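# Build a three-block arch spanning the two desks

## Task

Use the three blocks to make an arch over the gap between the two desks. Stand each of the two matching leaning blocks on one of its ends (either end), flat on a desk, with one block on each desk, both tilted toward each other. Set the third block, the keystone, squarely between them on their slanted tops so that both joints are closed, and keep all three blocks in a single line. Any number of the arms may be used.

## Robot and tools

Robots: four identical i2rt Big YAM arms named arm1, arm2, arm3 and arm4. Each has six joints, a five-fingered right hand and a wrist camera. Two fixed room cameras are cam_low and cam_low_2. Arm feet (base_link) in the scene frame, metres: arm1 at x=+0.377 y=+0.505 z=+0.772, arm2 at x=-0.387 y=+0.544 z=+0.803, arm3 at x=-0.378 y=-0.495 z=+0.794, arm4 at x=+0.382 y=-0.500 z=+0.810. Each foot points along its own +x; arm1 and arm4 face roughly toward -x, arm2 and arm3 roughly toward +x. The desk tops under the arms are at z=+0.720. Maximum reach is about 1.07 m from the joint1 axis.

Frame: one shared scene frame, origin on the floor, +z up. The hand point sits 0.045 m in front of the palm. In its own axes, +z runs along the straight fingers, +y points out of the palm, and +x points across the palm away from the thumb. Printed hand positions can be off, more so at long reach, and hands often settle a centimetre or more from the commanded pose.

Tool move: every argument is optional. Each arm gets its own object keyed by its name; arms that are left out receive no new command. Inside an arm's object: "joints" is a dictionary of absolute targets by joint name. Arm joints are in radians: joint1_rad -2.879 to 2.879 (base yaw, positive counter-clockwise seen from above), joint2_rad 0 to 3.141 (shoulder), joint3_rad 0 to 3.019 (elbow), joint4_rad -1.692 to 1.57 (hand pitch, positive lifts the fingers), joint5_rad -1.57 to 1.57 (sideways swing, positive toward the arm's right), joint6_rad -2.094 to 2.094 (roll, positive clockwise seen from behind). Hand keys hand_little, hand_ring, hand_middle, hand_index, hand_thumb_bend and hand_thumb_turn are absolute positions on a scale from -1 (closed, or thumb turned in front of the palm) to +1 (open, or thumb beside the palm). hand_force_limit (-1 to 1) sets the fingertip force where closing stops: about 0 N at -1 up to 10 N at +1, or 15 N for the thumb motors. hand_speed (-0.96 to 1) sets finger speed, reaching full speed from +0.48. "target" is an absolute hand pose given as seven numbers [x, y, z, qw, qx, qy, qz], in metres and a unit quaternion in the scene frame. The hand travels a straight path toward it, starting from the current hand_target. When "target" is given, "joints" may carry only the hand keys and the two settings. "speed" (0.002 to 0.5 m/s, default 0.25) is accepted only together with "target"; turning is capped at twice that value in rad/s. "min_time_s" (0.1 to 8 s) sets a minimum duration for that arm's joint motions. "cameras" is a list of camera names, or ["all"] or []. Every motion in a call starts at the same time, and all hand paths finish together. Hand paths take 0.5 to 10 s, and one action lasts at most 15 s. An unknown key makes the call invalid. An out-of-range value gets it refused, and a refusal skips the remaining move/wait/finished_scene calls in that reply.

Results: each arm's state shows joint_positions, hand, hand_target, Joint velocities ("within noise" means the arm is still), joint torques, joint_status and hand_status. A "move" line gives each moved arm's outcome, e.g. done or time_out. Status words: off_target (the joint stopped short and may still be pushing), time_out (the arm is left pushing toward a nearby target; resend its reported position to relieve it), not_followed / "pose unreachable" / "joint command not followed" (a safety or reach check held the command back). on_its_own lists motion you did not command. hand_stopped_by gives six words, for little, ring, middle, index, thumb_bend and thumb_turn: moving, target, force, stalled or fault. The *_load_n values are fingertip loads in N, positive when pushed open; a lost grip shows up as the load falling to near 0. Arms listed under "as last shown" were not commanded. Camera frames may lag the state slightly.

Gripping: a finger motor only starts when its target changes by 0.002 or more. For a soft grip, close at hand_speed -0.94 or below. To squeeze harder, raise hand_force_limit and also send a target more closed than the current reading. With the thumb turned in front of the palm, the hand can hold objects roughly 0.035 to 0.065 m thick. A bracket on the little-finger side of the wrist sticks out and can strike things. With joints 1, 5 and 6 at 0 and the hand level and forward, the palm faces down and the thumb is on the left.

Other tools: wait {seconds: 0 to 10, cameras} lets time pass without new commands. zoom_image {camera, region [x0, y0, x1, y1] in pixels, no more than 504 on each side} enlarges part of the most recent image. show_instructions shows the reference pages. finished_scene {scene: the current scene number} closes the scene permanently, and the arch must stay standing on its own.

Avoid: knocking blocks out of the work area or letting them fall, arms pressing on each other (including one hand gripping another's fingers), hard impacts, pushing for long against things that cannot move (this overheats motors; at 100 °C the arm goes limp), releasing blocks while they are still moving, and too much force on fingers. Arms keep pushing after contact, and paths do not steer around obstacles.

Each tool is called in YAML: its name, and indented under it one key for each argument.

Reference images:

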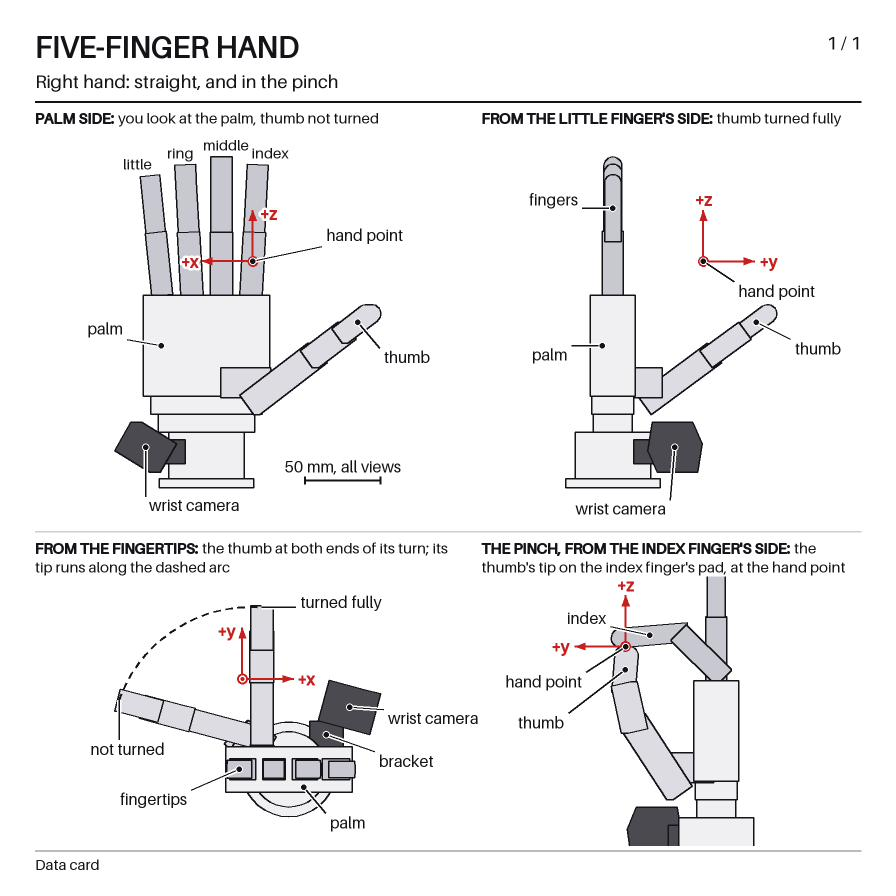

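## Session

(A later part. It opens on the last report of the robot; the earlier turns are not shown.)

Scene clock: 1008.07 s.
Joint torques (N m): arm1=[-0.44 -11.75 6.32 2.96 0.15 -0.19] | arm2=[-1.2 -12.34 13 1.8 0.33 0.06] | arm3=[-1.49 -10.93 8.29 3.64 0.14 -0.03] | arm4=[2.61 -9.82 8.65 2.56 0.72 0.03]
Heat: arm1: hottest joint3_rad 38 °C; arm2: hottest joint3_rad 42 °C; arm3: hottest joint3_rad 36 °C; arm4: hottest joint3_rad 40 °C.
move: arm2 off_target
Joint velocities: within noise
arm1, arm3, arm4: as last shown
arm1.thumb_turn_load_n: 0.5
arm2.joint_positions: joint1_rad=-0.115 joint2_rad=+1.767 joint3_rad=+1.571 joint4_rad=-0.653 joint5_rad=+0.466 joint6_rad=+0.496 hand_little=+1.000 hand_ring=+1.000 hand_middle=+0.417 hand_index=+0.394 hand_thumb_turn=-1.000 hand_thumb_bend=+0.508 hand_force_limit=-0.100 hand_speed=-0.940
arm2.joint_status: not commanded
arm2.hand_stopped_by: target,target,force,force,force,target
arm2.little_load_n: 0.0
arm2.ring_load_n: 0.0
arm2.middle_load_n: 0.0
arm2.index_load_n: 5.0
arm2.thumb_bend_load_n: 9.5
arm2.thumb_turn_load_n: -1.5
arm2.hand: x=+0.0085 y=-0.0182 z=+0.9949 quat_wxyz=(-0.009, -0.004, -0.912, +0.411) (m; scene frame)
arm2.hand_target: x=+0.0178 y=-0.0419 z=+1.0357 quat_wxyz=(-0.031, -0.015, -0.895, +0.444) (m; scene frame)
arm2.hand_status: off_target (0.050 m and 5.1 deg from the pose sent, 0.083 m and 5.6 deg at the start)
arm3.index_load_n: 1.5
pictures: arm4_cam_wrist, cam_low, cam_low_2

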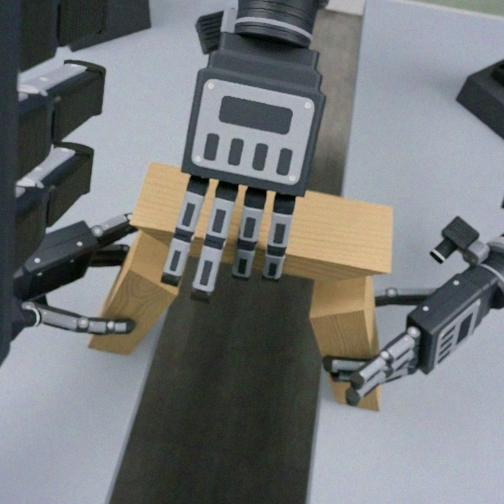

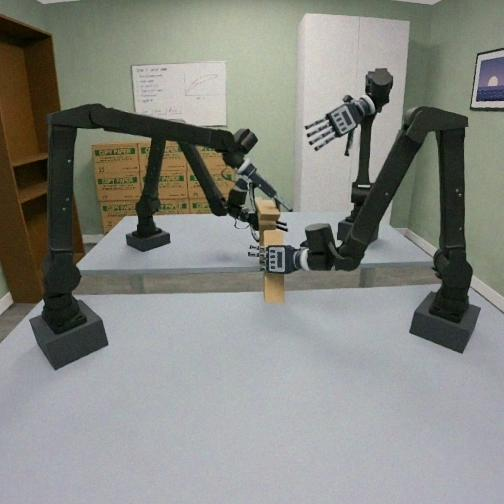

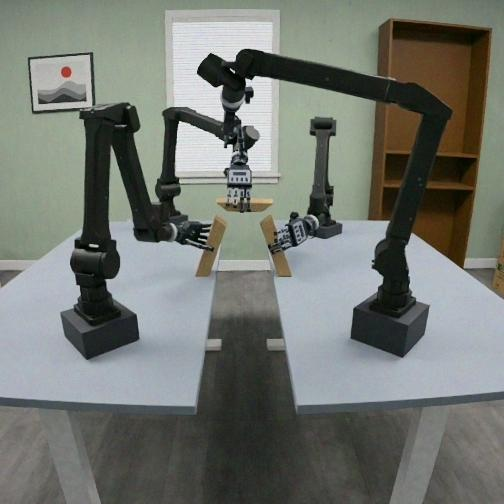

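move:
  arm2: {"target": [0.010, -0.050, 1.003, -0.043, -0.0213, -0.895, 0.4434], "speed": 0.06}
  cameras: ["arm4_cam_wrist", "cam_low_2", "cam_low"]

zoom_image:
  camera: "cam_low_2"
  region: [200, 180, 290, 240]

zoom_image:
  camera: "cam_low"
  region: [210, 170, 310, 240]

zoom_image:
  camera: "arm4_cam_wrist"
  region: [80, 120, 420, 400]

Scene clock: 1065.63 s.
Joint torques (N m): arm1=[-0.44 -11.58 6.27 2.84 0.17 -0.19] | arm2=[-0.97 -12.51 8.59 1.89 0.28 0.07] | arm3=[-1.49 -10.99 8.28 3.69 0.13 -0.04] | arm4=[1.85 -9.93 8.59 2.54 0.71 0.03]
Heat: arm1: hottest joint3_rad 38 °C; arm2: hottest joint3_rad 41 °C; arm3: hottest joint3_rad 36 °C; arm4: hottest joint3_rad 40 °C.
move: arm2 off_target
Joint velocities: within noise
arm1, arm3, arm4: as last shown
arm1.index_load_n: 1.5
arm1.thumb_turn_load_n: 0.0
arm2.joint_positions: joint1_rad=-0.139 joint2_rad=+1.777 joint3_rad=+1.559 joint4_rad=-0.551 joint5_rad=+0.434 joint6_rad=+0.494 hand_little=+1.000 hand_ring=+1.000 hand_middle=+0.417 hand_index=+0.394 hand_thumb_turn=-1.000 hand_thumb_bend=+0.508 hand_force_limit=-0.100 hand_speed=-0.940
arm2.joint_status: not commanded
arm2.hand_stopped_by: target,target,force,force,force,target
arm2.little_load_n: 0.0
arm2.ring_load_n: 0.0
arm2.middle_load_n: 0.0
arm2.index_load_n: 4.5
arm2.thumb_bend_load_n: 9.5
arm2.thumb_turn_load_n: -1.5
arm2.hand: x=+0.0118 y=-0.0406 z=+0.9979 quat_wxyz=(-0.039, -0.018, -0.900, +0.433) (m; scene frame)
arm2.hand_target: x=+0.0098 y=-0.0498 z=+1.0032 quat_wxyz=(-0.043, -0.021, -0.895, +0.443) (m; scene frame)
arm2.hand_status: off_target (0.011 m and 1.4 deg from the pose sent, 0.033 m and 6.1 deg at the start)
arm3.middle_load_n: 4.0
arm3.thumb_bend_load_n: 7.5
arm3.thumb_turn_load_n: 1.5
pictures: arm4_cam_wrist, cam_low, cam_low_2

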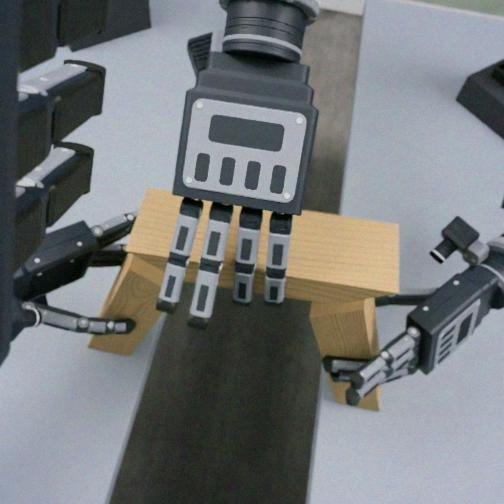

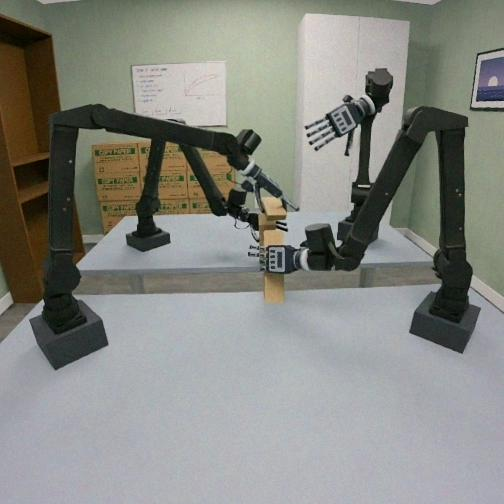

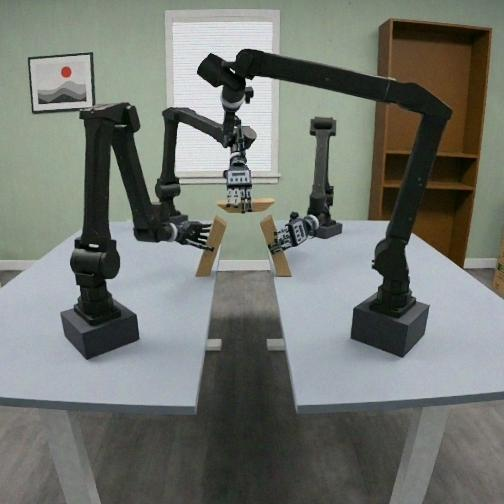

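Scaled by 5.600 from the camera's 504x504 image, which has a finer 720x720 frame.

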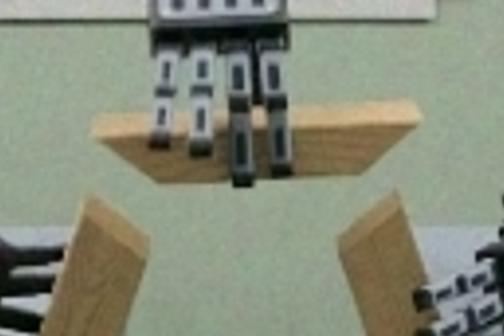

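Scaled by 5.040 from the camera's 504x504 image, which has a finer 720x720 frame.

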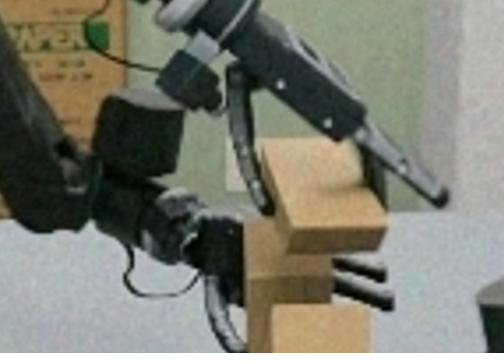

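Scaled by 1.482 from the camera's 504x504 image, which has a finer 720x720 frame.

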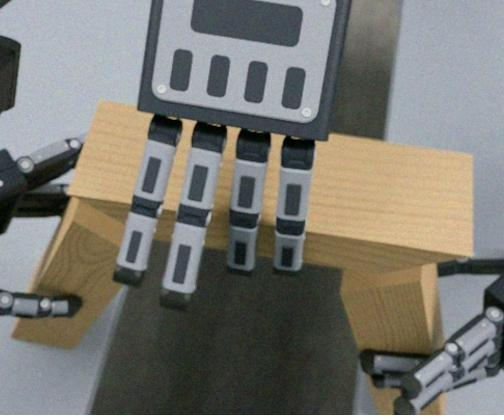

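move:
  arm2: {"target": [-0.003, -0.012, 0.985, -0.026, -0.012, -0.9093, 0.4147], "speed": 0.06}
  cameras: ["arm4_cam_wrist", "cam_low_2", "cam_low"]

zoom_image:
  camera: "cam_low_2"
  region: [200, 180, 290, 240]

zoom_image:
  camera: "cam_low"
  region: [210, 170, 310, 240]

zoom_image:
  camera: "arm4_cam_wrist"
  region: [80, 120, 420, 400]

Scene clock: 1090.10 s.
Joint torques (N m): arm1=[-0.44 -11.69 6.37 2.91 0.16 -0.19] | arm2=[0.38 -14.51 8.35 0.87 0.42 0.21] | arm3=[-1.49 -10.93 8.27 3.59 0.14 -0.04] | arm4=[2.26 -9.7 8.61 2.56 0.71 0.04]
Heat: arm1: hottest joint3_rad 38 °C; arm2: hottest joint3_rad 40 °C; arm3: hottest joint3_rad 36 °C; arm4: hottest joint3_rad 39 °C.
move: arm2 off_target
Joint velocities: within noise
arm1, arm3, arm4: as last shown
arm1.thumb_turn_load_n: 0.5
arm2.joint_positions: joint1_rad=-0.139 joint2_rad=+1.760 joint3_rad=+1.476 joint4_rad=-0.572 joint5_rad=+0.434 joint6_rad=+0.494 hand_little=+1.000 hand_ring=+1.000 hand_middle=+0.417 hand_index=+0.394 hand_thumb_turn=-1.000 hand_thumb_bend=+0.508 hand_force_limit=-0.100 hand_speed=-0.940
arm2.joint_status: not commanded
arm2.hand_stopped_by: target,target,force,force,force,target
arm2.little_load_n: 0.0
arm2.ring_load_n: 0.0
arm2.middle_load_n: 0.0
arm2.index_load_n: 4.5
arm2.thumb_bend_load_n: 9.5
arm2.thumb_turn_load_n: -1.0
arm2.hand: x=-0.0074 y=-0.0152 z=+0.9608 quat_wxyz=(-0.014, -0.008, -0.916, +0.402) (m; scene frame)
arm2.hand_target: x=-0.0032 y=-0.0120 z=+0.9847 quat_wxyz=(-0.026, -0.012, -0.910, +0.415) (m; scene frame)
arm2.hand_status: off_target (0.025 m and 2.2 deg from the pose sent, 0.035 m and 2.9 deg at the start)
arm3.middle_load_n: 4.5
arm3.index_load_n: 1.0
arm3.thumb_bend_load_n: 7.0
pictures: arm4_cam_wrist, cam_low, cam_low_2

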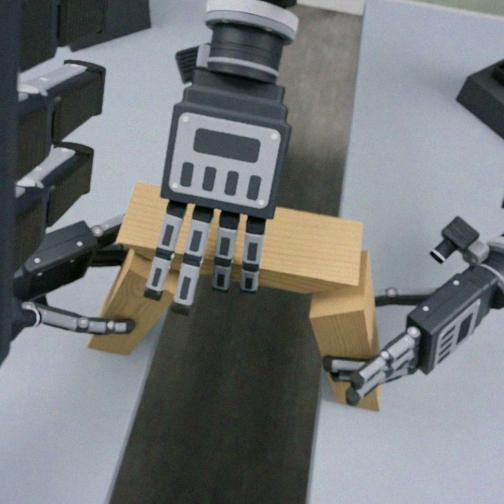

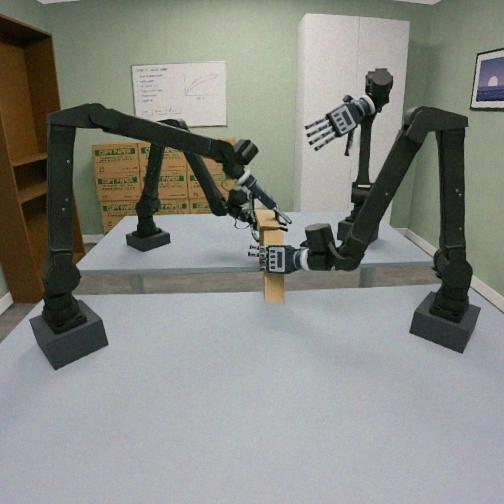

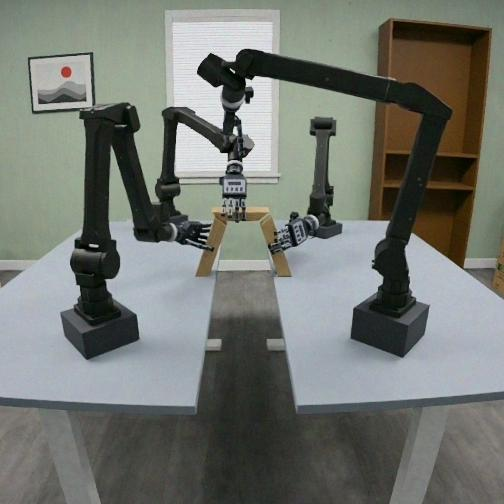

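Scaled by 5.600 from the camera's 504x504 image, which has a finer 720x720 frame.

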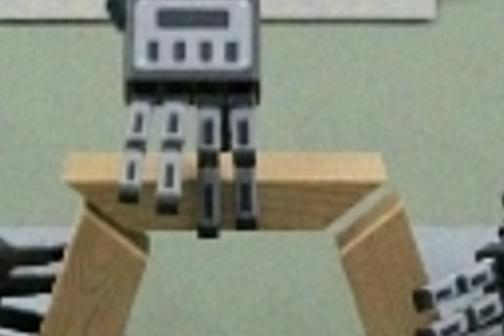

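Scaled by 5.040 from the camera's 504x504 image, which has a finer 720x720 frame.

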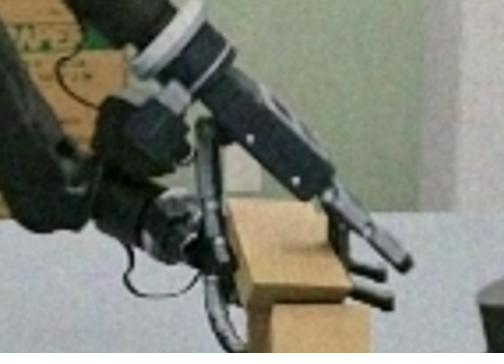

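Scaled by 1.482 from the camera's 504x504 image, which has a finer 720x720 frame.

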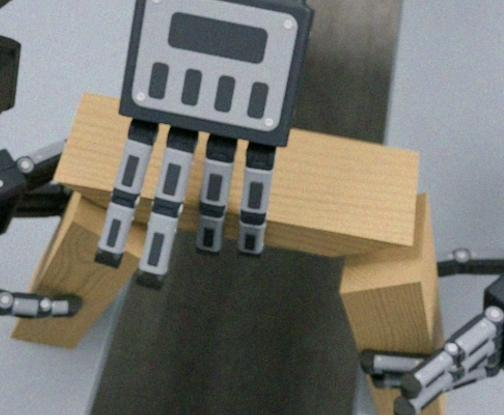

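move:
  arm2: {"target": [0.018, -0.033, 1.005, -0.030, -0.014, -0.9093, 0.4147], "speed": 0.06}
  cameras: ["arm4_cam_wrist", "cam_low_2", "cam_low"]

zoom_image:
  camera: "cam_low_2"
  region: [200, 180, 290, 240]

zoom_image:
  camera: "cam_low"
  region: [210, 170, 310, 240]

zoom_image:
  camera: "arm4_cam_wrist"
  region: [80, 120, 420, 400]

Scene clock: 1099.97 s.
Joint torques (N m): arm1=[-0.73 -11.46 6.26 2.91 0.17 -0.19] | arm2=[0.85 -12.51 12.9 0.84 0.36 0.28] | arm3=[-1.49 -10.87 8.32 3.67 0.14 -0.02] | arm4=[2.2 -9.7 8.64 2.48 0.7 0.03]
Heat: arm1: hottest joint3_rad 38 °C; arm2: hottest joint3_rad 40 °C; arm3: hottest joint3_rad 36 °C; arm4: hottest joint3_rad 39 °C.
move: arm2 off_target
Joint velocities: within noise
arm1, arm3, arm4: as last shown
arm1.middle_load_n: 7.0
arm1.index_load_n: 2.0
arm1.thumb_bend_load_n: 11.5
arm2.joint_positions: joint1_rad=-0.139 joint2_rad=+1.780 joint3_rad=+1.541 joint4_rad=-0.643 joint5_rad=+0.434 joint6_rad=+0.495 hand_little=+1.000 hand_ring=+1.000 hand_middle=+0.417 hand_index=+0.394 hand_thumb_turn=-1.000 hand_thumb_bend=+0.508 hand_force_limit=-0.100 hand_speed=-0.940
arm2.joint_status: not commanded
arm2.hand_stopped_by: target,target,force,force,force,target
arm2.little_load_n: 0.0
arm2.ring_load_n: 0.0
arm2.middle_load_n: 0.5
arm2.index_load_n: 4.0
arm2.thumb_bend_load_n: 9.0
arm2.thumb_turn_load_n: -0.5
arm2.hand: x=-0.0036 y=-0.0193 z=+0.9717 quat_wxyz=(-0.008, -0.005, -0.920, +0.392) (m; scene frame)
arm2.hand_target: x=+0.0165 y=-0.0309 z=+1.0056 quat_wxyz=(-0.031, -0.014, -0.909, +0.415) (m; scene frame)
arm2.hand_status: off_target (0.042 m and 3.9 deg from the pose sent, 0.054 m and 2.6 deg at the start)
arm3.joint_positions: joint1_rad=+0.541 joint2_rad=+1.768 joint3_rad=+0.561 joint4_rad=+0.977 joint5_rad=+0.376 joint6_rad=-1.175 hand_little=+1.000 hand_ring=+1.000 hand_middle=+0.383 hand_index=+0.383 hand_thumb_turn=-1.000 hand_thumb_bend=+0.524 hand_force_limit=-0.100 hand_speed=-0.940
arm3.middle_load_n: 4.0
arm3.index_load_n: 1.5
arm3.thumb_turn_load_n: 2.0
arm3.hand: x=-0.1275 y=-0.0269 z=+0.8220 quat_wxyz=(-0.358, +0.743, +0.231, +0.517) (m; scene frame)
arm3.hand_target: x=-0.1167 y=-0.0094 z=+0.8435 quat_wxyz=(-0.373, +0.724, +0.220, +0.537) (m; scene frame)
pictures: arm4_cam_wrist, cam_low, cam_low_2

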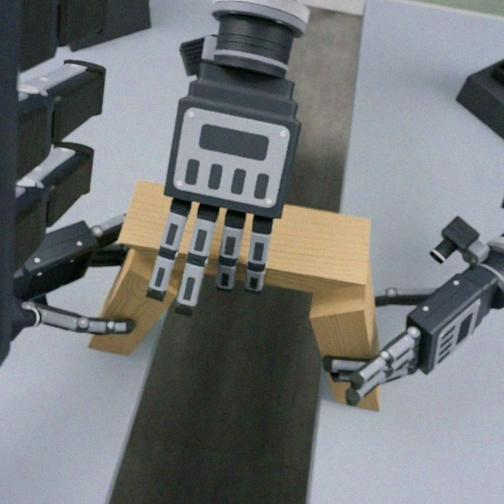

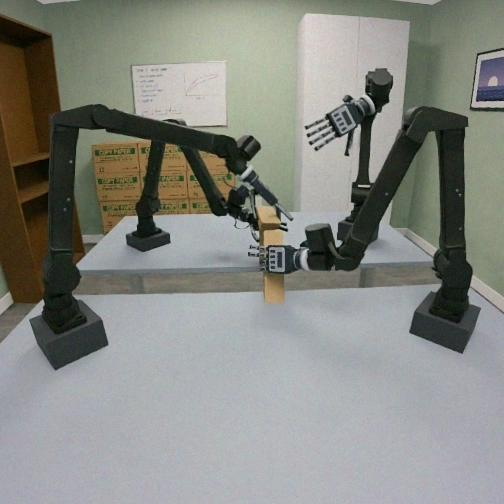

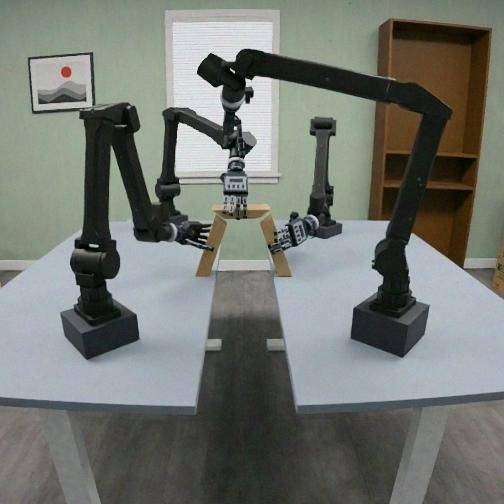

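Scaled by 5.600 from the camera's 504x504 image, which has a finer 720x720 frame.

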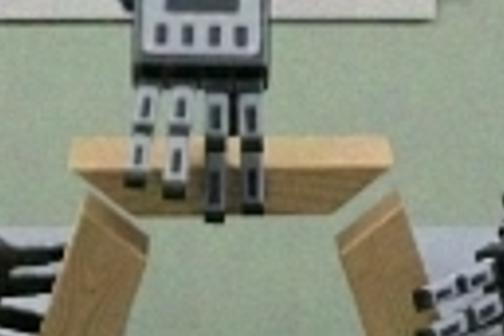

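Scaled by 5.040 from the camera's 504x504 image, which has a finer 720x720 frame.

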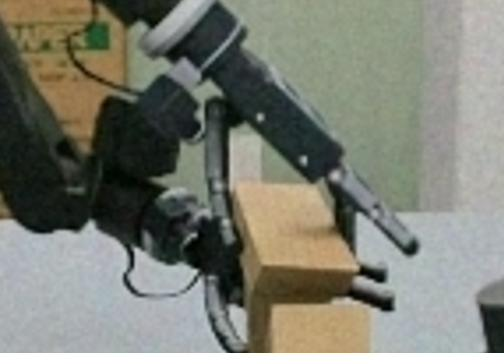

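Scaled by 1.482 from the camera's 504x504 image, which has a finer 720x720 frame.

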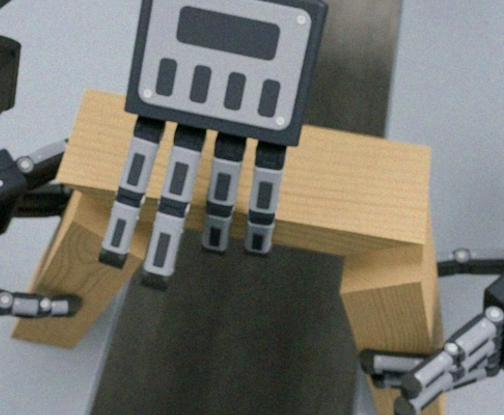

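move:
  arm2: {"target": [0.026, -0.035, 1.000, -0.030, -0.014, -0.9093, 0.4147], "speed": 0.06}
  cameras: ["arm4_cam_wrist", "cam_low_2"]

zoom_image:
  camera: "cam_low_2"
  region: [200, 180, 290, 240]

zoom_image:
  camera: "arm4_cam_wrist"
  region: [80, 120, 420, 400]

Scene clock: 1108.97 s.
Joint torques (N m): arm1=[-0.44 -11.52 6.31 2.85 0.17 -0.17] | arm2=[0.79 -12.57 12.96 0.94 0.55 0.3] | arm3=[-1.49 -10.87 8.34 3.64 0.14 -0.02] | arm4=[2.32 -9.52 8.62 2.48 0.72 0.05]
Heat: arm1: hottest joint3_rad 38 °C; arm2: hottest joint3_rad 42 °C; arm3: hottest joint3_rad 36 °C; arm4: hottest joint3_rad 39 °C.
move: arm2 off_target
Joint velocities: within noise
arm1.joint_positions: joint1_rad=+0.549 joint2_rad=+1.852 joint3_rad=+0.753 joint4_rad=+0.936 joint5_rad=+0.467 joint6_rad=-1.250 hand_little=+1.000 hand_ring=+1.000 hand_middle=+0.378 hand_index=+0.382 hand_thumb_turn=-1.000 hand_thumb_bend=+0.513 hand_force_limit=-0.050 hand_speed=-0.940
arm1.joint_status: not commanded
arm1.hand_stopped_by: target,target,force,force,force,target
arm1.little_load_n: 0.0
arm1.ring_load_n: 0.0
arm1.middle_load_n: 7.5
arm1.index_load_n: 2.0
arm1.thumb_bend_load_n: 12.0
arm1.thumb_turn_load_n: 0.5
arm1.hand: x=+0.1191 y=-0.0320 z=+0.8219 quat_wxyz=(+0.554, +0.232, -0.720, +0.346) (m; scene frame)
arm1.hand_target: x=+0.1172 y=-0.0405 z=+0.8341 quat_wxyz=(+0.566, +0.228, -0.708, +0.357) (m; scene frame)
arm1.hand_status: not commanded
arm2.joint_positions: joint1_rad=-0.130 joint2_rad=+1.797 joint3_rad=+1.551 joint4_rad=-0.643 joint5_rad=+0.434 joint6_rad=+0.502 hand_little=+1.000 hand_ring=+1.000 hand_middle=+0.417 hand_index=+0.394 hand_thumb_turn=-1.000 hand_thumb_bend=+0.508 hand_force_limit=-0.100 hand_speed=-0.940
arm2.joint_status: not commanded
arm2.hand_stopped_by: target,target,force,force,force,target
arm2.little_load_n: 0.0
arm2.ring_load_n: 0.0
arm2.middle_load_n: 0.0
arm2.index_load_n: 4.0
arm2.thumb_bend_load_n: 8.5
arm2.thumb_turn_load_n: -0.5
arm2.hand: x=+0.0040 y=-0.0193 z=+0.9653 quat_wxyz=(-0.008, -0.003, -0.921, +0.390) (m; scene frame)
arm2.hand_target: x=+0.0245 y=-0.0326 z=+1.0004 quat_wxyz=(-0.031, -0.014, -0.909, +0.415) (m; scene frame)
arm2.hand_status: off_target (0.044 m and 4.2 deg from the pose sent, 0.044 m and 4.0 deg at the start)
arm3.joint_positions: joint1_rad=+0.541 joint2_rad=+1.768 joint3_rad=+0.561 joint4_rad=+0.977 joint5_rad=+0.376 joint6_rad=-1.175 hand_little=+1.000 hand_ring=+1.000 hand_middle=+0.383 hand_index=+0.383 hand_thumb_turn=-1.000 hand_thumb_bend=+0.524 hand_force_limit=-0.100 hand_speed=-0.940
arm3.joint_status: not commanded
arm3.hand_stopped_by: target,target,force,force,force,target
arm3.little_load_n: 0.0
arm3.ring_load_n: 0.0
arm3.middle_load_n: 4.0
arm3.index_load_n: 1.5
arm3.thumb_bend_load_n: 7.0
arm3.thumb_turn_load_n: 2.0
arm3.hand: x=-0.1275 y=-0.0269 z=+0.8220 quat_wxyz=(-0.358, +0.743, +0.231, +0.517) (m; scene frame)
arm3.hand_target: x=-0.1167 y=-0.0094 z=+0.8435 quat_wxyz=(-0.373, +0.724, +0.220, +0.537) (m; scene frame)
arm3.hand_status: not commanded
arm4: as last shown
arm4.ring_load_n: 0.5
pictures: arm4_cam_wrist, cam_low_2

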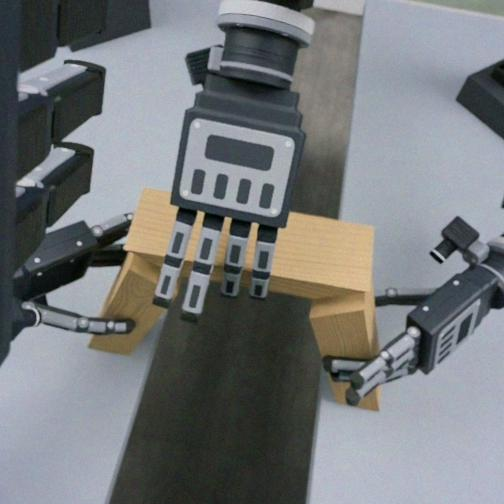

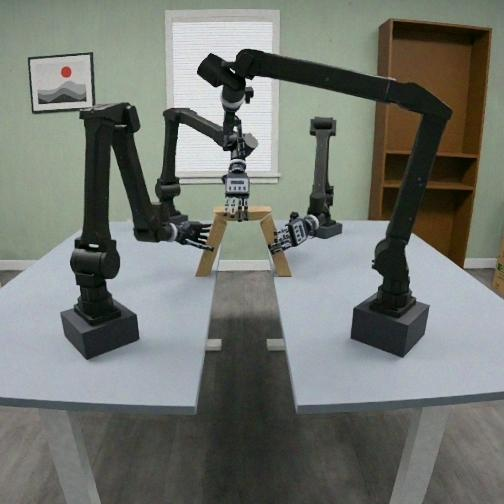

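Scaled by 5.600 from the camera's 504x504 image, which has a finer 720x720 frame.

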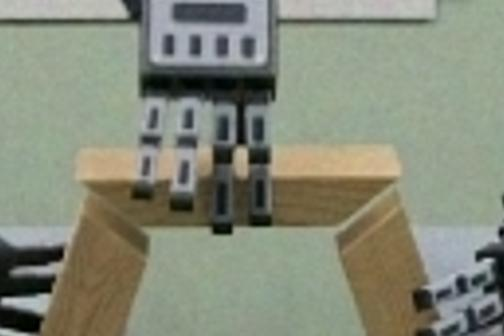

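Scaled by 1.482 from the camera's 504x504 image, which has a finer 720x720 frame.

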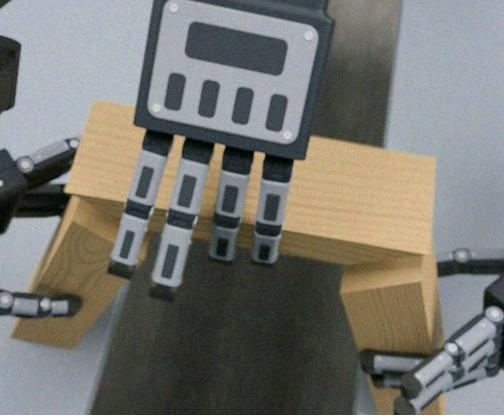

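move:
  arm2: {"target": [0.030, -0.038, 0.982, -0.029, -0.0138, -0.902, 0.4305], "speed": 0.04}
  cameras: ["arm4_cam_wrist", "cam_low_2", "cam_low"]

zoom_image:
  camera: "cam_low_2"
  region: [200, 180, 290, 240]

zoom_image:
  camera: "cam_low"
  region: [210, 170, 310, 240]

zoom_image:
  camera: "arm4_cam_wrist"
  region: [80, 120, 420, 400]

Scene clock: 1116.23 s.
Joint torques (N m): arm1=[-0.5 -11.4 6.32 2.81 0.17 -0.17] | arm2=[0.62 -12.57 10.17 1.77 0.58 0.21] | arm3=[-1.44 -10.87 8.34 3.66 0.14 -0.01] | arm4=[1.96 -9.76 8.57 2.58 0.72 0.01]
Heat: arm1: hottest joint3_rad 38 °C; arm2: hottest joint3_rad 43 °C; arm3: hottest joint3_rad 36 °C; arm4: hottest joint3_rad 39 °C.
move: arm2 off_target
Joint velocities: within noise
arm1, arm3: as last shown
arm1.index_load_n: 1.5
arm2.joint_positions: joint1_rad=-0.120 joint2_rad=+1.812 joint3_rad=+1.551 joint4_rad=-0.582 joint5_rad=+0.459 joint6_rad=+0.502 hand_little=+1.000 hand_ring=+1.000 hand_middle=+0.417 hand_index=+0.394 hand_thumb_turn=-1.000 hand_thumb_bend=+0.508 hand_force_limit=-0.100 hand_speed=-0.940
arm2.joint_status: not commanded
arm2.hand_stopped_by: target,target,force,force,force,target
arm2.little_load_n: 0.0
arm2.ring_load_n: 0.0
arm2.middle_load_n: 0.0
arm2.index_load_n: 4.0
arm2.thumb_bend_load_n: 9.0
arm2.thumb_turn_load_n: -0.5
arm2.hand: x=+0.0143 y=-0.0297 z=+0.9652 quat_wxyz=(-0.014, -0.009, -0.911, +0.412) (m; scene frame)
arm2.hand_target: x=+0.0294 y=-0.0371 z=+0.9822 quat_wxyz=(-0.029, -0.014, -0.902, +0.430) (m; scene frame)
arm2.hand_status: off_target (0.024 m and 3.0 deg from the pose sent, 0.036 m and 5.8 deg at the start)
arm3.middle_load_n: 4.5
arm4.joint_positions: joint1_rad=+0.465 joint2_rad=+1.374 joint3_rad=+1.568 joint4_rad=-1.156 joint5_rad=+0.923 joint6_rad=-0.630 hand_little=+1.000 hand_ring=+1.000 hand_middle=+1.000 hand_index=+1.000 hand_thumb_turn=+1.000 hand_thumb_bend=+1.000 hand_force_limit=+0.000 hand_speed=-0.800
arm4.joint_status: not commanded
arm4.hand_stopped_by: target,target,target,target,target,target
arm4.little_load_n: 0.0
arm4.ring_load_n: 0.0
arm4.middle_load_n: 0.0
arm4.index_load_n: 0.0
arm4.thumb_bend_load_n: 0.0
arm4.thumb_turn_load_n: 0.0
arm4.hand: x=+0.0113 y=-0.2119 z=+1.2089 quat_wxyz=(-0.387, +0.608, +0.618, +0.315) (m; scene frame)
arm4.hand_target: x=+0.0101 y=-0.2149 z=+1.2102 quat_wxyz=(-0.397, +0.611, +0.611, +0.308) (m; scene frame)
arm4.hand_status: not commanded
pictures: arm4_cam_wrist, cam_low, cam_low_2

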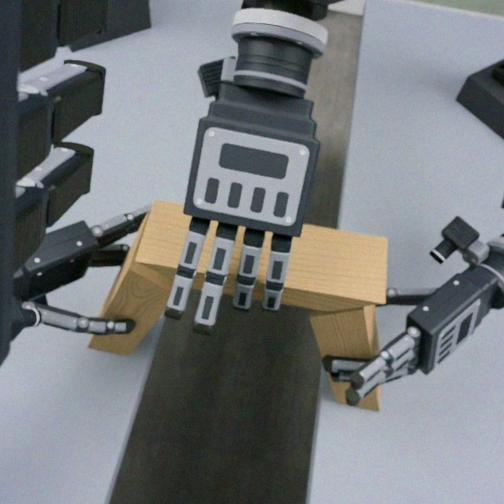

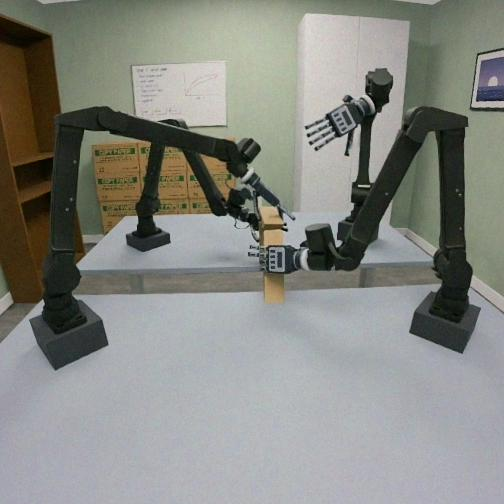

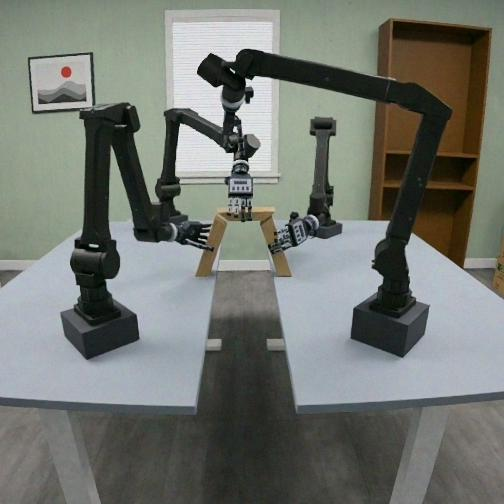

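Scaled by 5.600 from the camera's 504x504 image, which has a finer 720x720 frame.

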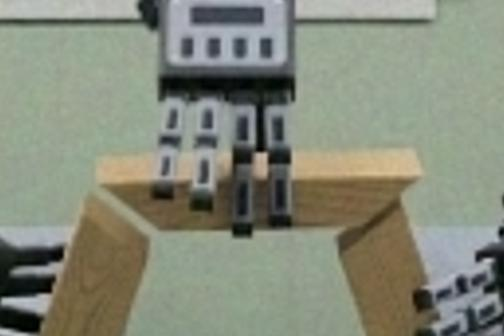

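Scaled by 5.040 from the camera's 504x504 image, which has a finer 720x720 frame.

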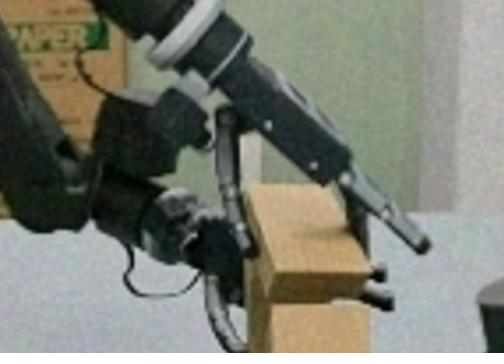

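Scaled by 1.482 from the camera's 504x504 image, which has a finer 720x720 frame.

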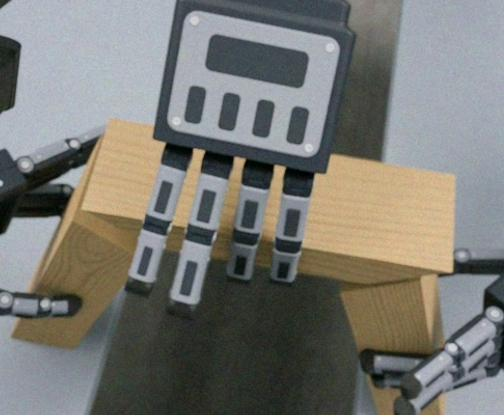

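move:
  arm2: {"target": [0.009, -0.016, 1.002, -0.029, -0.0138, -0.906, 0.4226], "speed": 0.06}
  cameras: ["arm4_cam_wrist", "cam_low_2", "cam_low"]

zoom_image:
  camera: "cam_low_2"
  region: [200, 180, 290, 240]

zoom_image:
  camera: "cam_low"
  region: [210, 170, 310, 240]

zoom_image:
  camera: "arm4_cam_wrist"
  region: [80, 120, 420, 400]

Scene clock: 1126.77 s.
Joint torques (N m): arm1=[-0.67 -11.52 6.27 2.92 0.16 -0.19] | arm2=[0.15 -14.45 8.34 0.91 0.32 0.23] | arm3=[-1.38 -10.99 8.28 3.7 0.15 -0.02] | arm4=[2.37 -10.17 8.58 2.58 0.69 0.01]
Heat: arm1: hottest joint3_rad 38 °C; arm2: hottest joint3_rad 42 °C; arm3: hottest joint3_rad 36 °C; arm4: hottest joint3_rad 39 °C.
move: arm2 off_target
Joint velocities: within noise
arm1, arm3, arm4: as last shown
arm1.middle_load_n: 7.0
arm1.index_load_n: 2.0
arm2.joint_positions: joint1_rad=-0.120 joint2_rad=+1.766 joint3_rad=+1.527 joint4_rad=-0.599 joint5_rad=+0.452 joint6_rad=+0.502 hand_little=+1.000 hand_ring=+1.000 hand_middle=+0.417 hand_index=+0.394 hand_thumb_turn=-1.000 hand_thumb_bend=+0.508 hand_force_limit=-0.100 hand_speed=-0.940
arm2.joint_status: not commanded
arm2.hand_stopped_by: target,target,force,force,force,target
arm2.little_load_n: 0.0
arm2.ring_load_n: 0.0
arm2.middle_load_n: 0.5
arm2.index_load_n: 4.0
arm2.thumb_bend_load_n: 8.5
arm2.thumb_turn_load_n: -1.0
arm2.hand: x=+0.0075 y=-0.0181 z=+0.9804 quat_wxyz=(-0.018, -0.008, -0.911, +0.412) (m; scene frame)
arm2.hand_target: x=+0.0089 y=-0.0160 z=+1.0019 quat_wxyz=(-0.029, -0.014, -0.906, +0.423) (m; scene frame)
arm2.hand_status: off_target (0.022 m and 2.0 deg from the pose sent, 0.040 m and 2.3 deg at the start)
arm3.thumb_bend_load_n: 7.5
arm4.little_load_n: 0.5
pictures: arm4_cam_wrist, cam_low, cam_low_2

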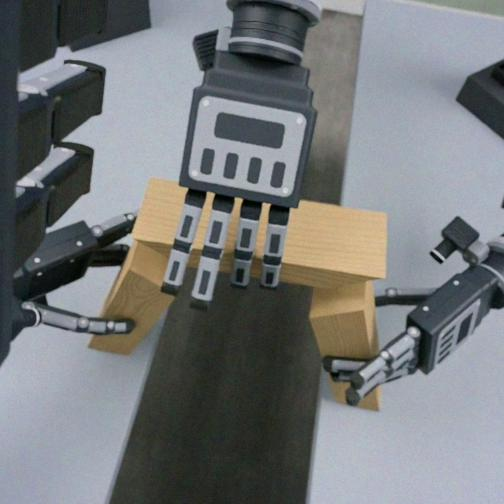

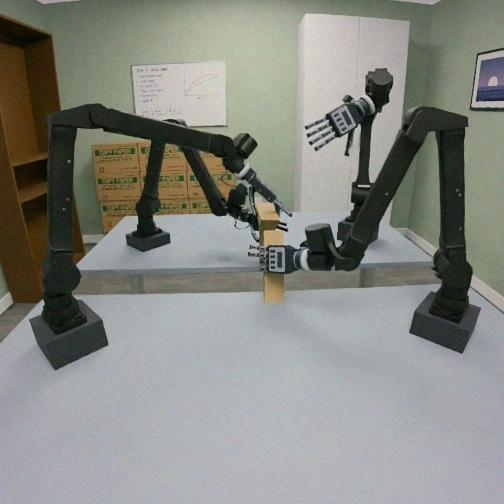

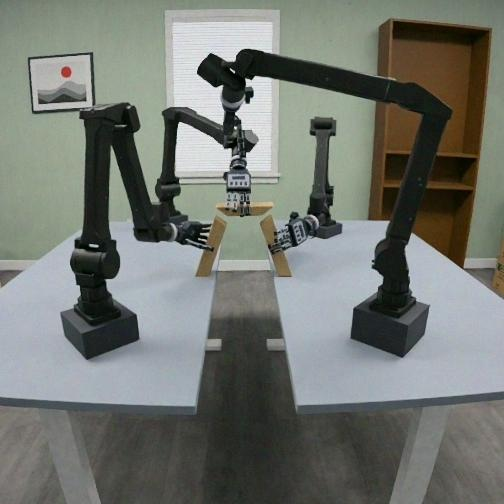

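Scaled by 5.600 from the camera's 504x504 image, which has a finer 720x720 frame.

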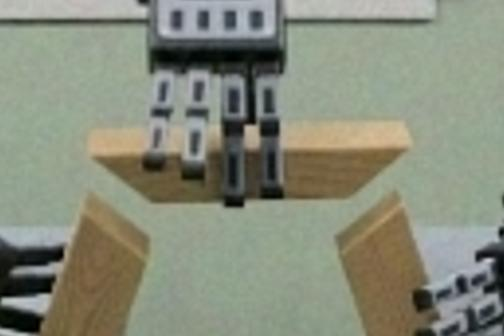

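Scaled by 5.040 from the camera's 504x504 image, which has a finer 720x720 frame.

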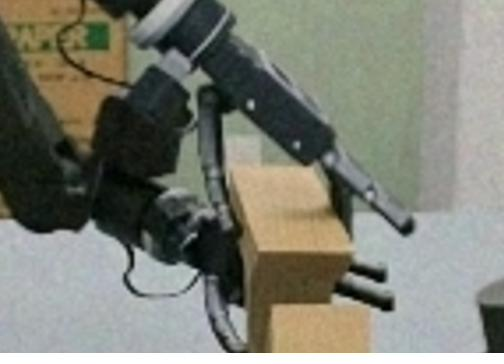

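Scaled by 1.482 from the camera's 504x504 image, which has a finer 720x720 frame.

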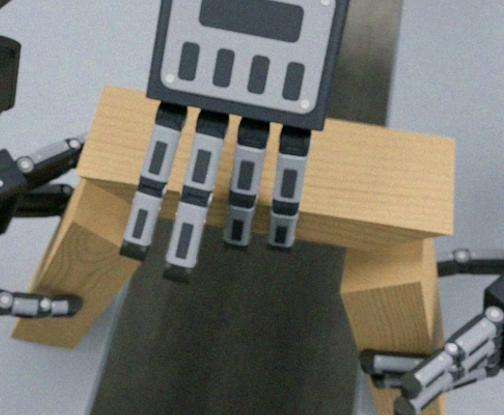

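move:
  arm2: {"target": [0.006, -0.024, 0.974, -0.020, -0.0095, -0.909, 0.4157], "speed": 0.05}
  cameras: ["arm4_cam_wrist", "cam_low_2", "cam_low"]

zoom_image:
  camera: "cam_low_2"
  region: [200, 180, 290, 240]

zoom_image:
  camera: "cam_low"
  region: [210, 170, 310, 240]

zoom_image:
  camera: "arm4_cam_wrist"
  region: [80, 120, 420, 400]

Scene clock: 1135.60 s.
Joint torques (N m): arm1=[-0.44 -11.75 6.35 2.86 0.16 -0.2] | arm2=[-0.85 -12.1 8.32 1.76 0.31 0.1] | arm3=[-1.49 -10.87 8.29 3.6 0.15 -0.02] | arm4=[2.32 -9.93 8.55 2.63 0.7 0.04]
Heat: arm1: hottest joint3_rad 38 °C; arm2: hottest joint3_rad 40 °C; arm3: hottest joint3_rad 36 °C; arm4: hottest joint3_rad 39 °C.
move: arm2 done
Joint velocities: within noise
arm1, arm3, arm4: as last shown
arm1.thumb_bend_load_n: 11.5
arm2.joint_positions: joint1_rad=-0.120 joint2_rad=+1.769 joint3_rad=+1.513 joint4_rad=-0.592 joint5_rad=+0.449 joint6_rad=+0.502 hand_little=+1.000 hand_ring=+1.000 hand_middle=+0.417 hand_index=+0.394 hand_thumb_turn=-1.000 hand_thumb_bend=+0.508 hand_force_limit=-0.100 hand_speed=-0.940
arm2.joint_status: not commanded
arm2.hand_stopped_by: target,target,force,force,force,target
arm2.little_load_n: 0.0
arm2.ring_load_n: 0.0
arm2.middle_load_n: 0.5
arm2.index_load_n: 4.0
arm2.thumb_bend_load_n: 9.0
arm2.thumb_turn_load_n: -0.5
arm2.hand: x=+0.0063 y=-0.0158 z=+0.9723 quat_wxyz=(-0.016, -0.006, -0.913, +0.408) (m; scene frame)
arm2.hand_target: x=+0.0058 y=-0.0239 z=+0.9741 quat_wxyz=(-0.020, -0.010, -0.909, +0.416) (m; scene frame)
arm2.hand_status: done (0.008 m and 1.1 deg from the pose sent, 0.009 m and 0.6 deg at the start)
arm3.middle_load_n: 4.0
arm3.thumb_bend_load_n: 7.0
arm4.little_load_n: 0.0
pictures: arm4_cam_wrist, cam_low, cam_low_2

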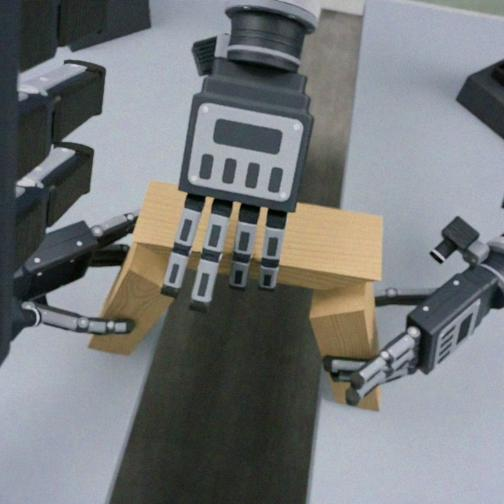

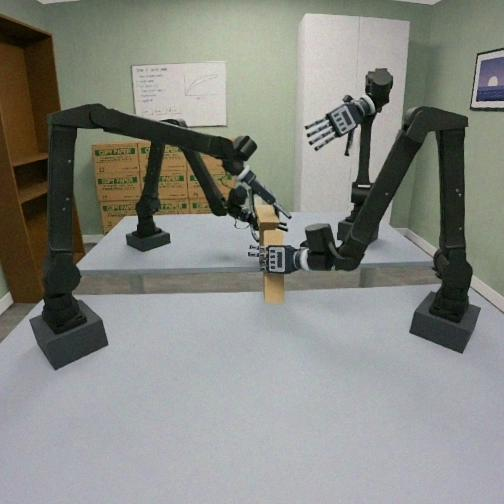

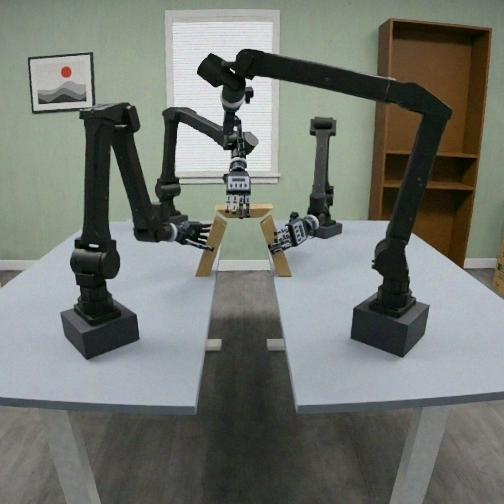

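Scaled by 5.600 from the camera's 504x504 image, which has a finer 720x720 frame.

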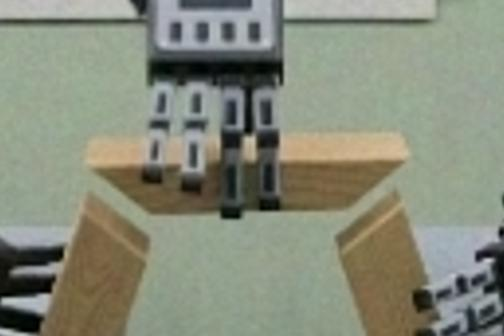

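Scaled by 5.040 from the camera's 504x504 image, which has a finer 720x720 frame.

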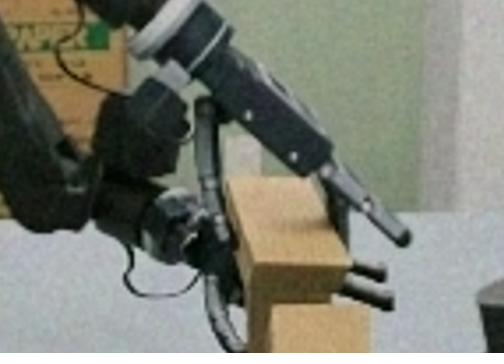

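Scaled by 1.482 from the camera's 504x504 image, which has a finer 720x720 frame.

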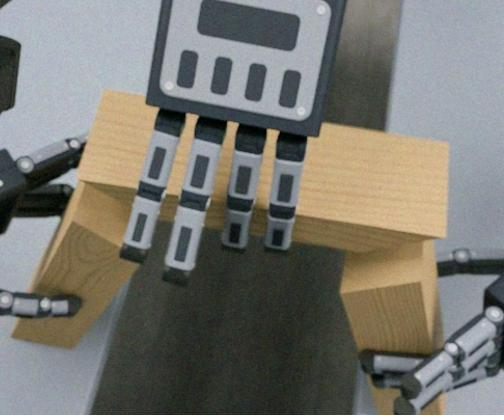

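move:
  arm2: {"target": [0.008, -0.040, 0.966, -0.022, -0.0105, -0.907, 0.4200], "speed": 0.05}
  cameras: ["arm4_cam_wrist", "cam_low_2"]

zoom_image:
  camera: "cam_low_2"
  region: [200, 180, 290, 240]

zoom_image:
  camera: "arm4_cam_wrist"
  region: [80, 120, 420, 400]

Scene clock: 1157.00 s.
Joint torques (N m): arm1=[-0.38 -11.46 6.32 2.82 0.18 -0.18] | arm2=[-1.2 -12.51 9.78 1.77 0.3 0.08] | arm3=[-1.55 -10.99 8.31 3.67 0.14 -0.02] | arm4=[2.2 -9.88 8.54 2.65 0.68 0.03]
Heat: arm1: hottest joint3_rad 38 °C; arm2: hottest joint3_rad 39 °C; arm3: hottest joint3_rad 36 °C; arm4: hottest joint3_rad 39 °C.
move: arm2 off_target
Joint velocities: within noise
arm1, arm3, arm4: as last shown
arm1.joint_positions: joint1_rad=+0.549 joint2_rad=+1.853 joint3_rad=+0.753 joint4_rad=+0.936 joint5_rad=+0.467 joint6_rad=-1.250 hand_little=+1.000 hand_ring=+1.000 hand_middle=+0.378 hand_index=+0.382 hand_thumb_turn=-1.000 hand_thumb_bend=+0.513 hand_force_limit=-0.050 hand_speed=-0.940
arm1.middle_load_n: 7.5
arm1.index_load_n: 1.5
arm1.thumb_bend_load_n: 12.0
arm1.hand: x=+0.1192 y=-0.0320 z=+0.8217 quat_wxyz=(+0.554, +0.232, -0.721, +0.346) (m; scene frame)
arm1.hand_target: x=+0.1172 y=-0.0405 z=+0.8339 quat_wxyz=(+0.566, +0.228, -0.708, +0.357) (m; scene frame)
arm2.joint_positions: joint1_rad=-0.130 joint2_rad=+1.807 joint3_rad=+1.513 joint4_rad=-0.563 joint5_rad=+0.443 joint6_rad=+0.494 hand_little=+1.000 hand_ring=+1.000 hand_middle=+0.417 hand_index=+0.394 hand_thumb_turn=-1.000 hand_thumb_bend=+0.508 hand_force_limit=-0.100 hand_speed=-0.940
arm2.joint_status: not commanded
arm2.hand_stopped_by: target,target,force,force,force,target
arm2.little_load_n: 0.0
arm2.ring_load_n: 0.0
arm2.middle_load_n: 0.5
arm2.index_load_n: 4.0
arm2.thumb_bend_load_n: 9.0
arm2.thumb_turn_load_n: -0.5
arm2.hand: x=+0.0057 y=-0.0252 z=+0.9513 quat_wxyz=(-0.013, -0.005, -0.915, +0.404) (m; scene frame)
arm2.hand_target: x=+0.0075 y=-0.0394 z=+0.9662 quat_wxyz=(-0.022, -0.011, -0.907, +0.420) (m; scene frame)
arm2.hand_status: off_target (0.021 m and 2.4 deg from the pose sent, 0.025 m and 1.7 deg at the start)
arm4.thumb_turn_load_n: 0.5
pictures: arm4_cam_wrist, cam_low_2

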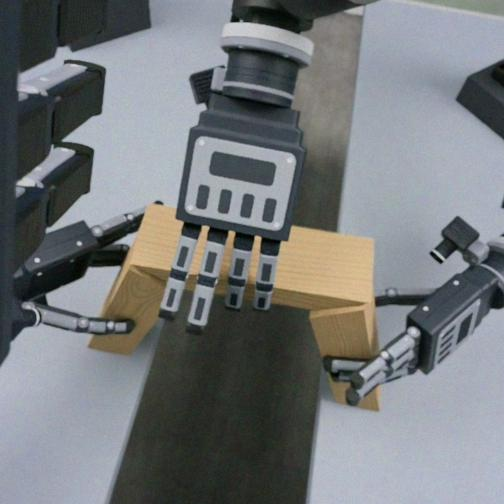

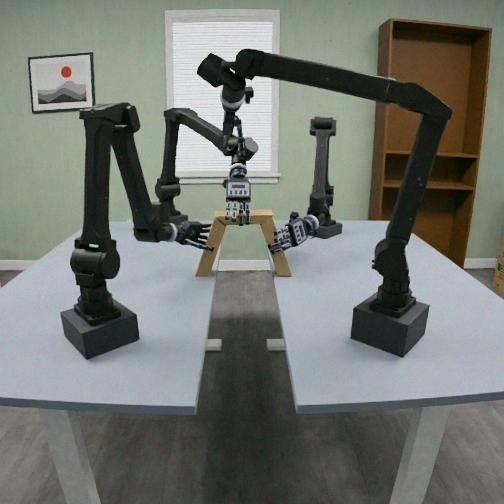

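Scaled by 5.600 from the camera's 504x504 image, which has a finer 720x720 frame.

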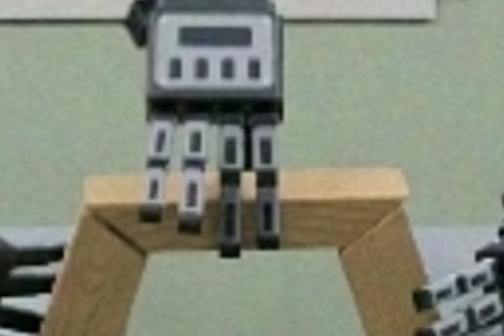

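Scaled by 1.482 from the camera's 504x504 image, which has a finer 720x720 frame.

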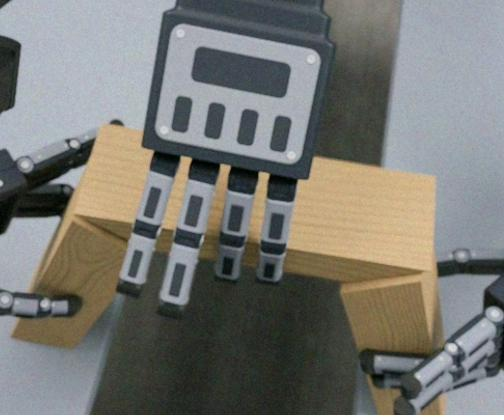

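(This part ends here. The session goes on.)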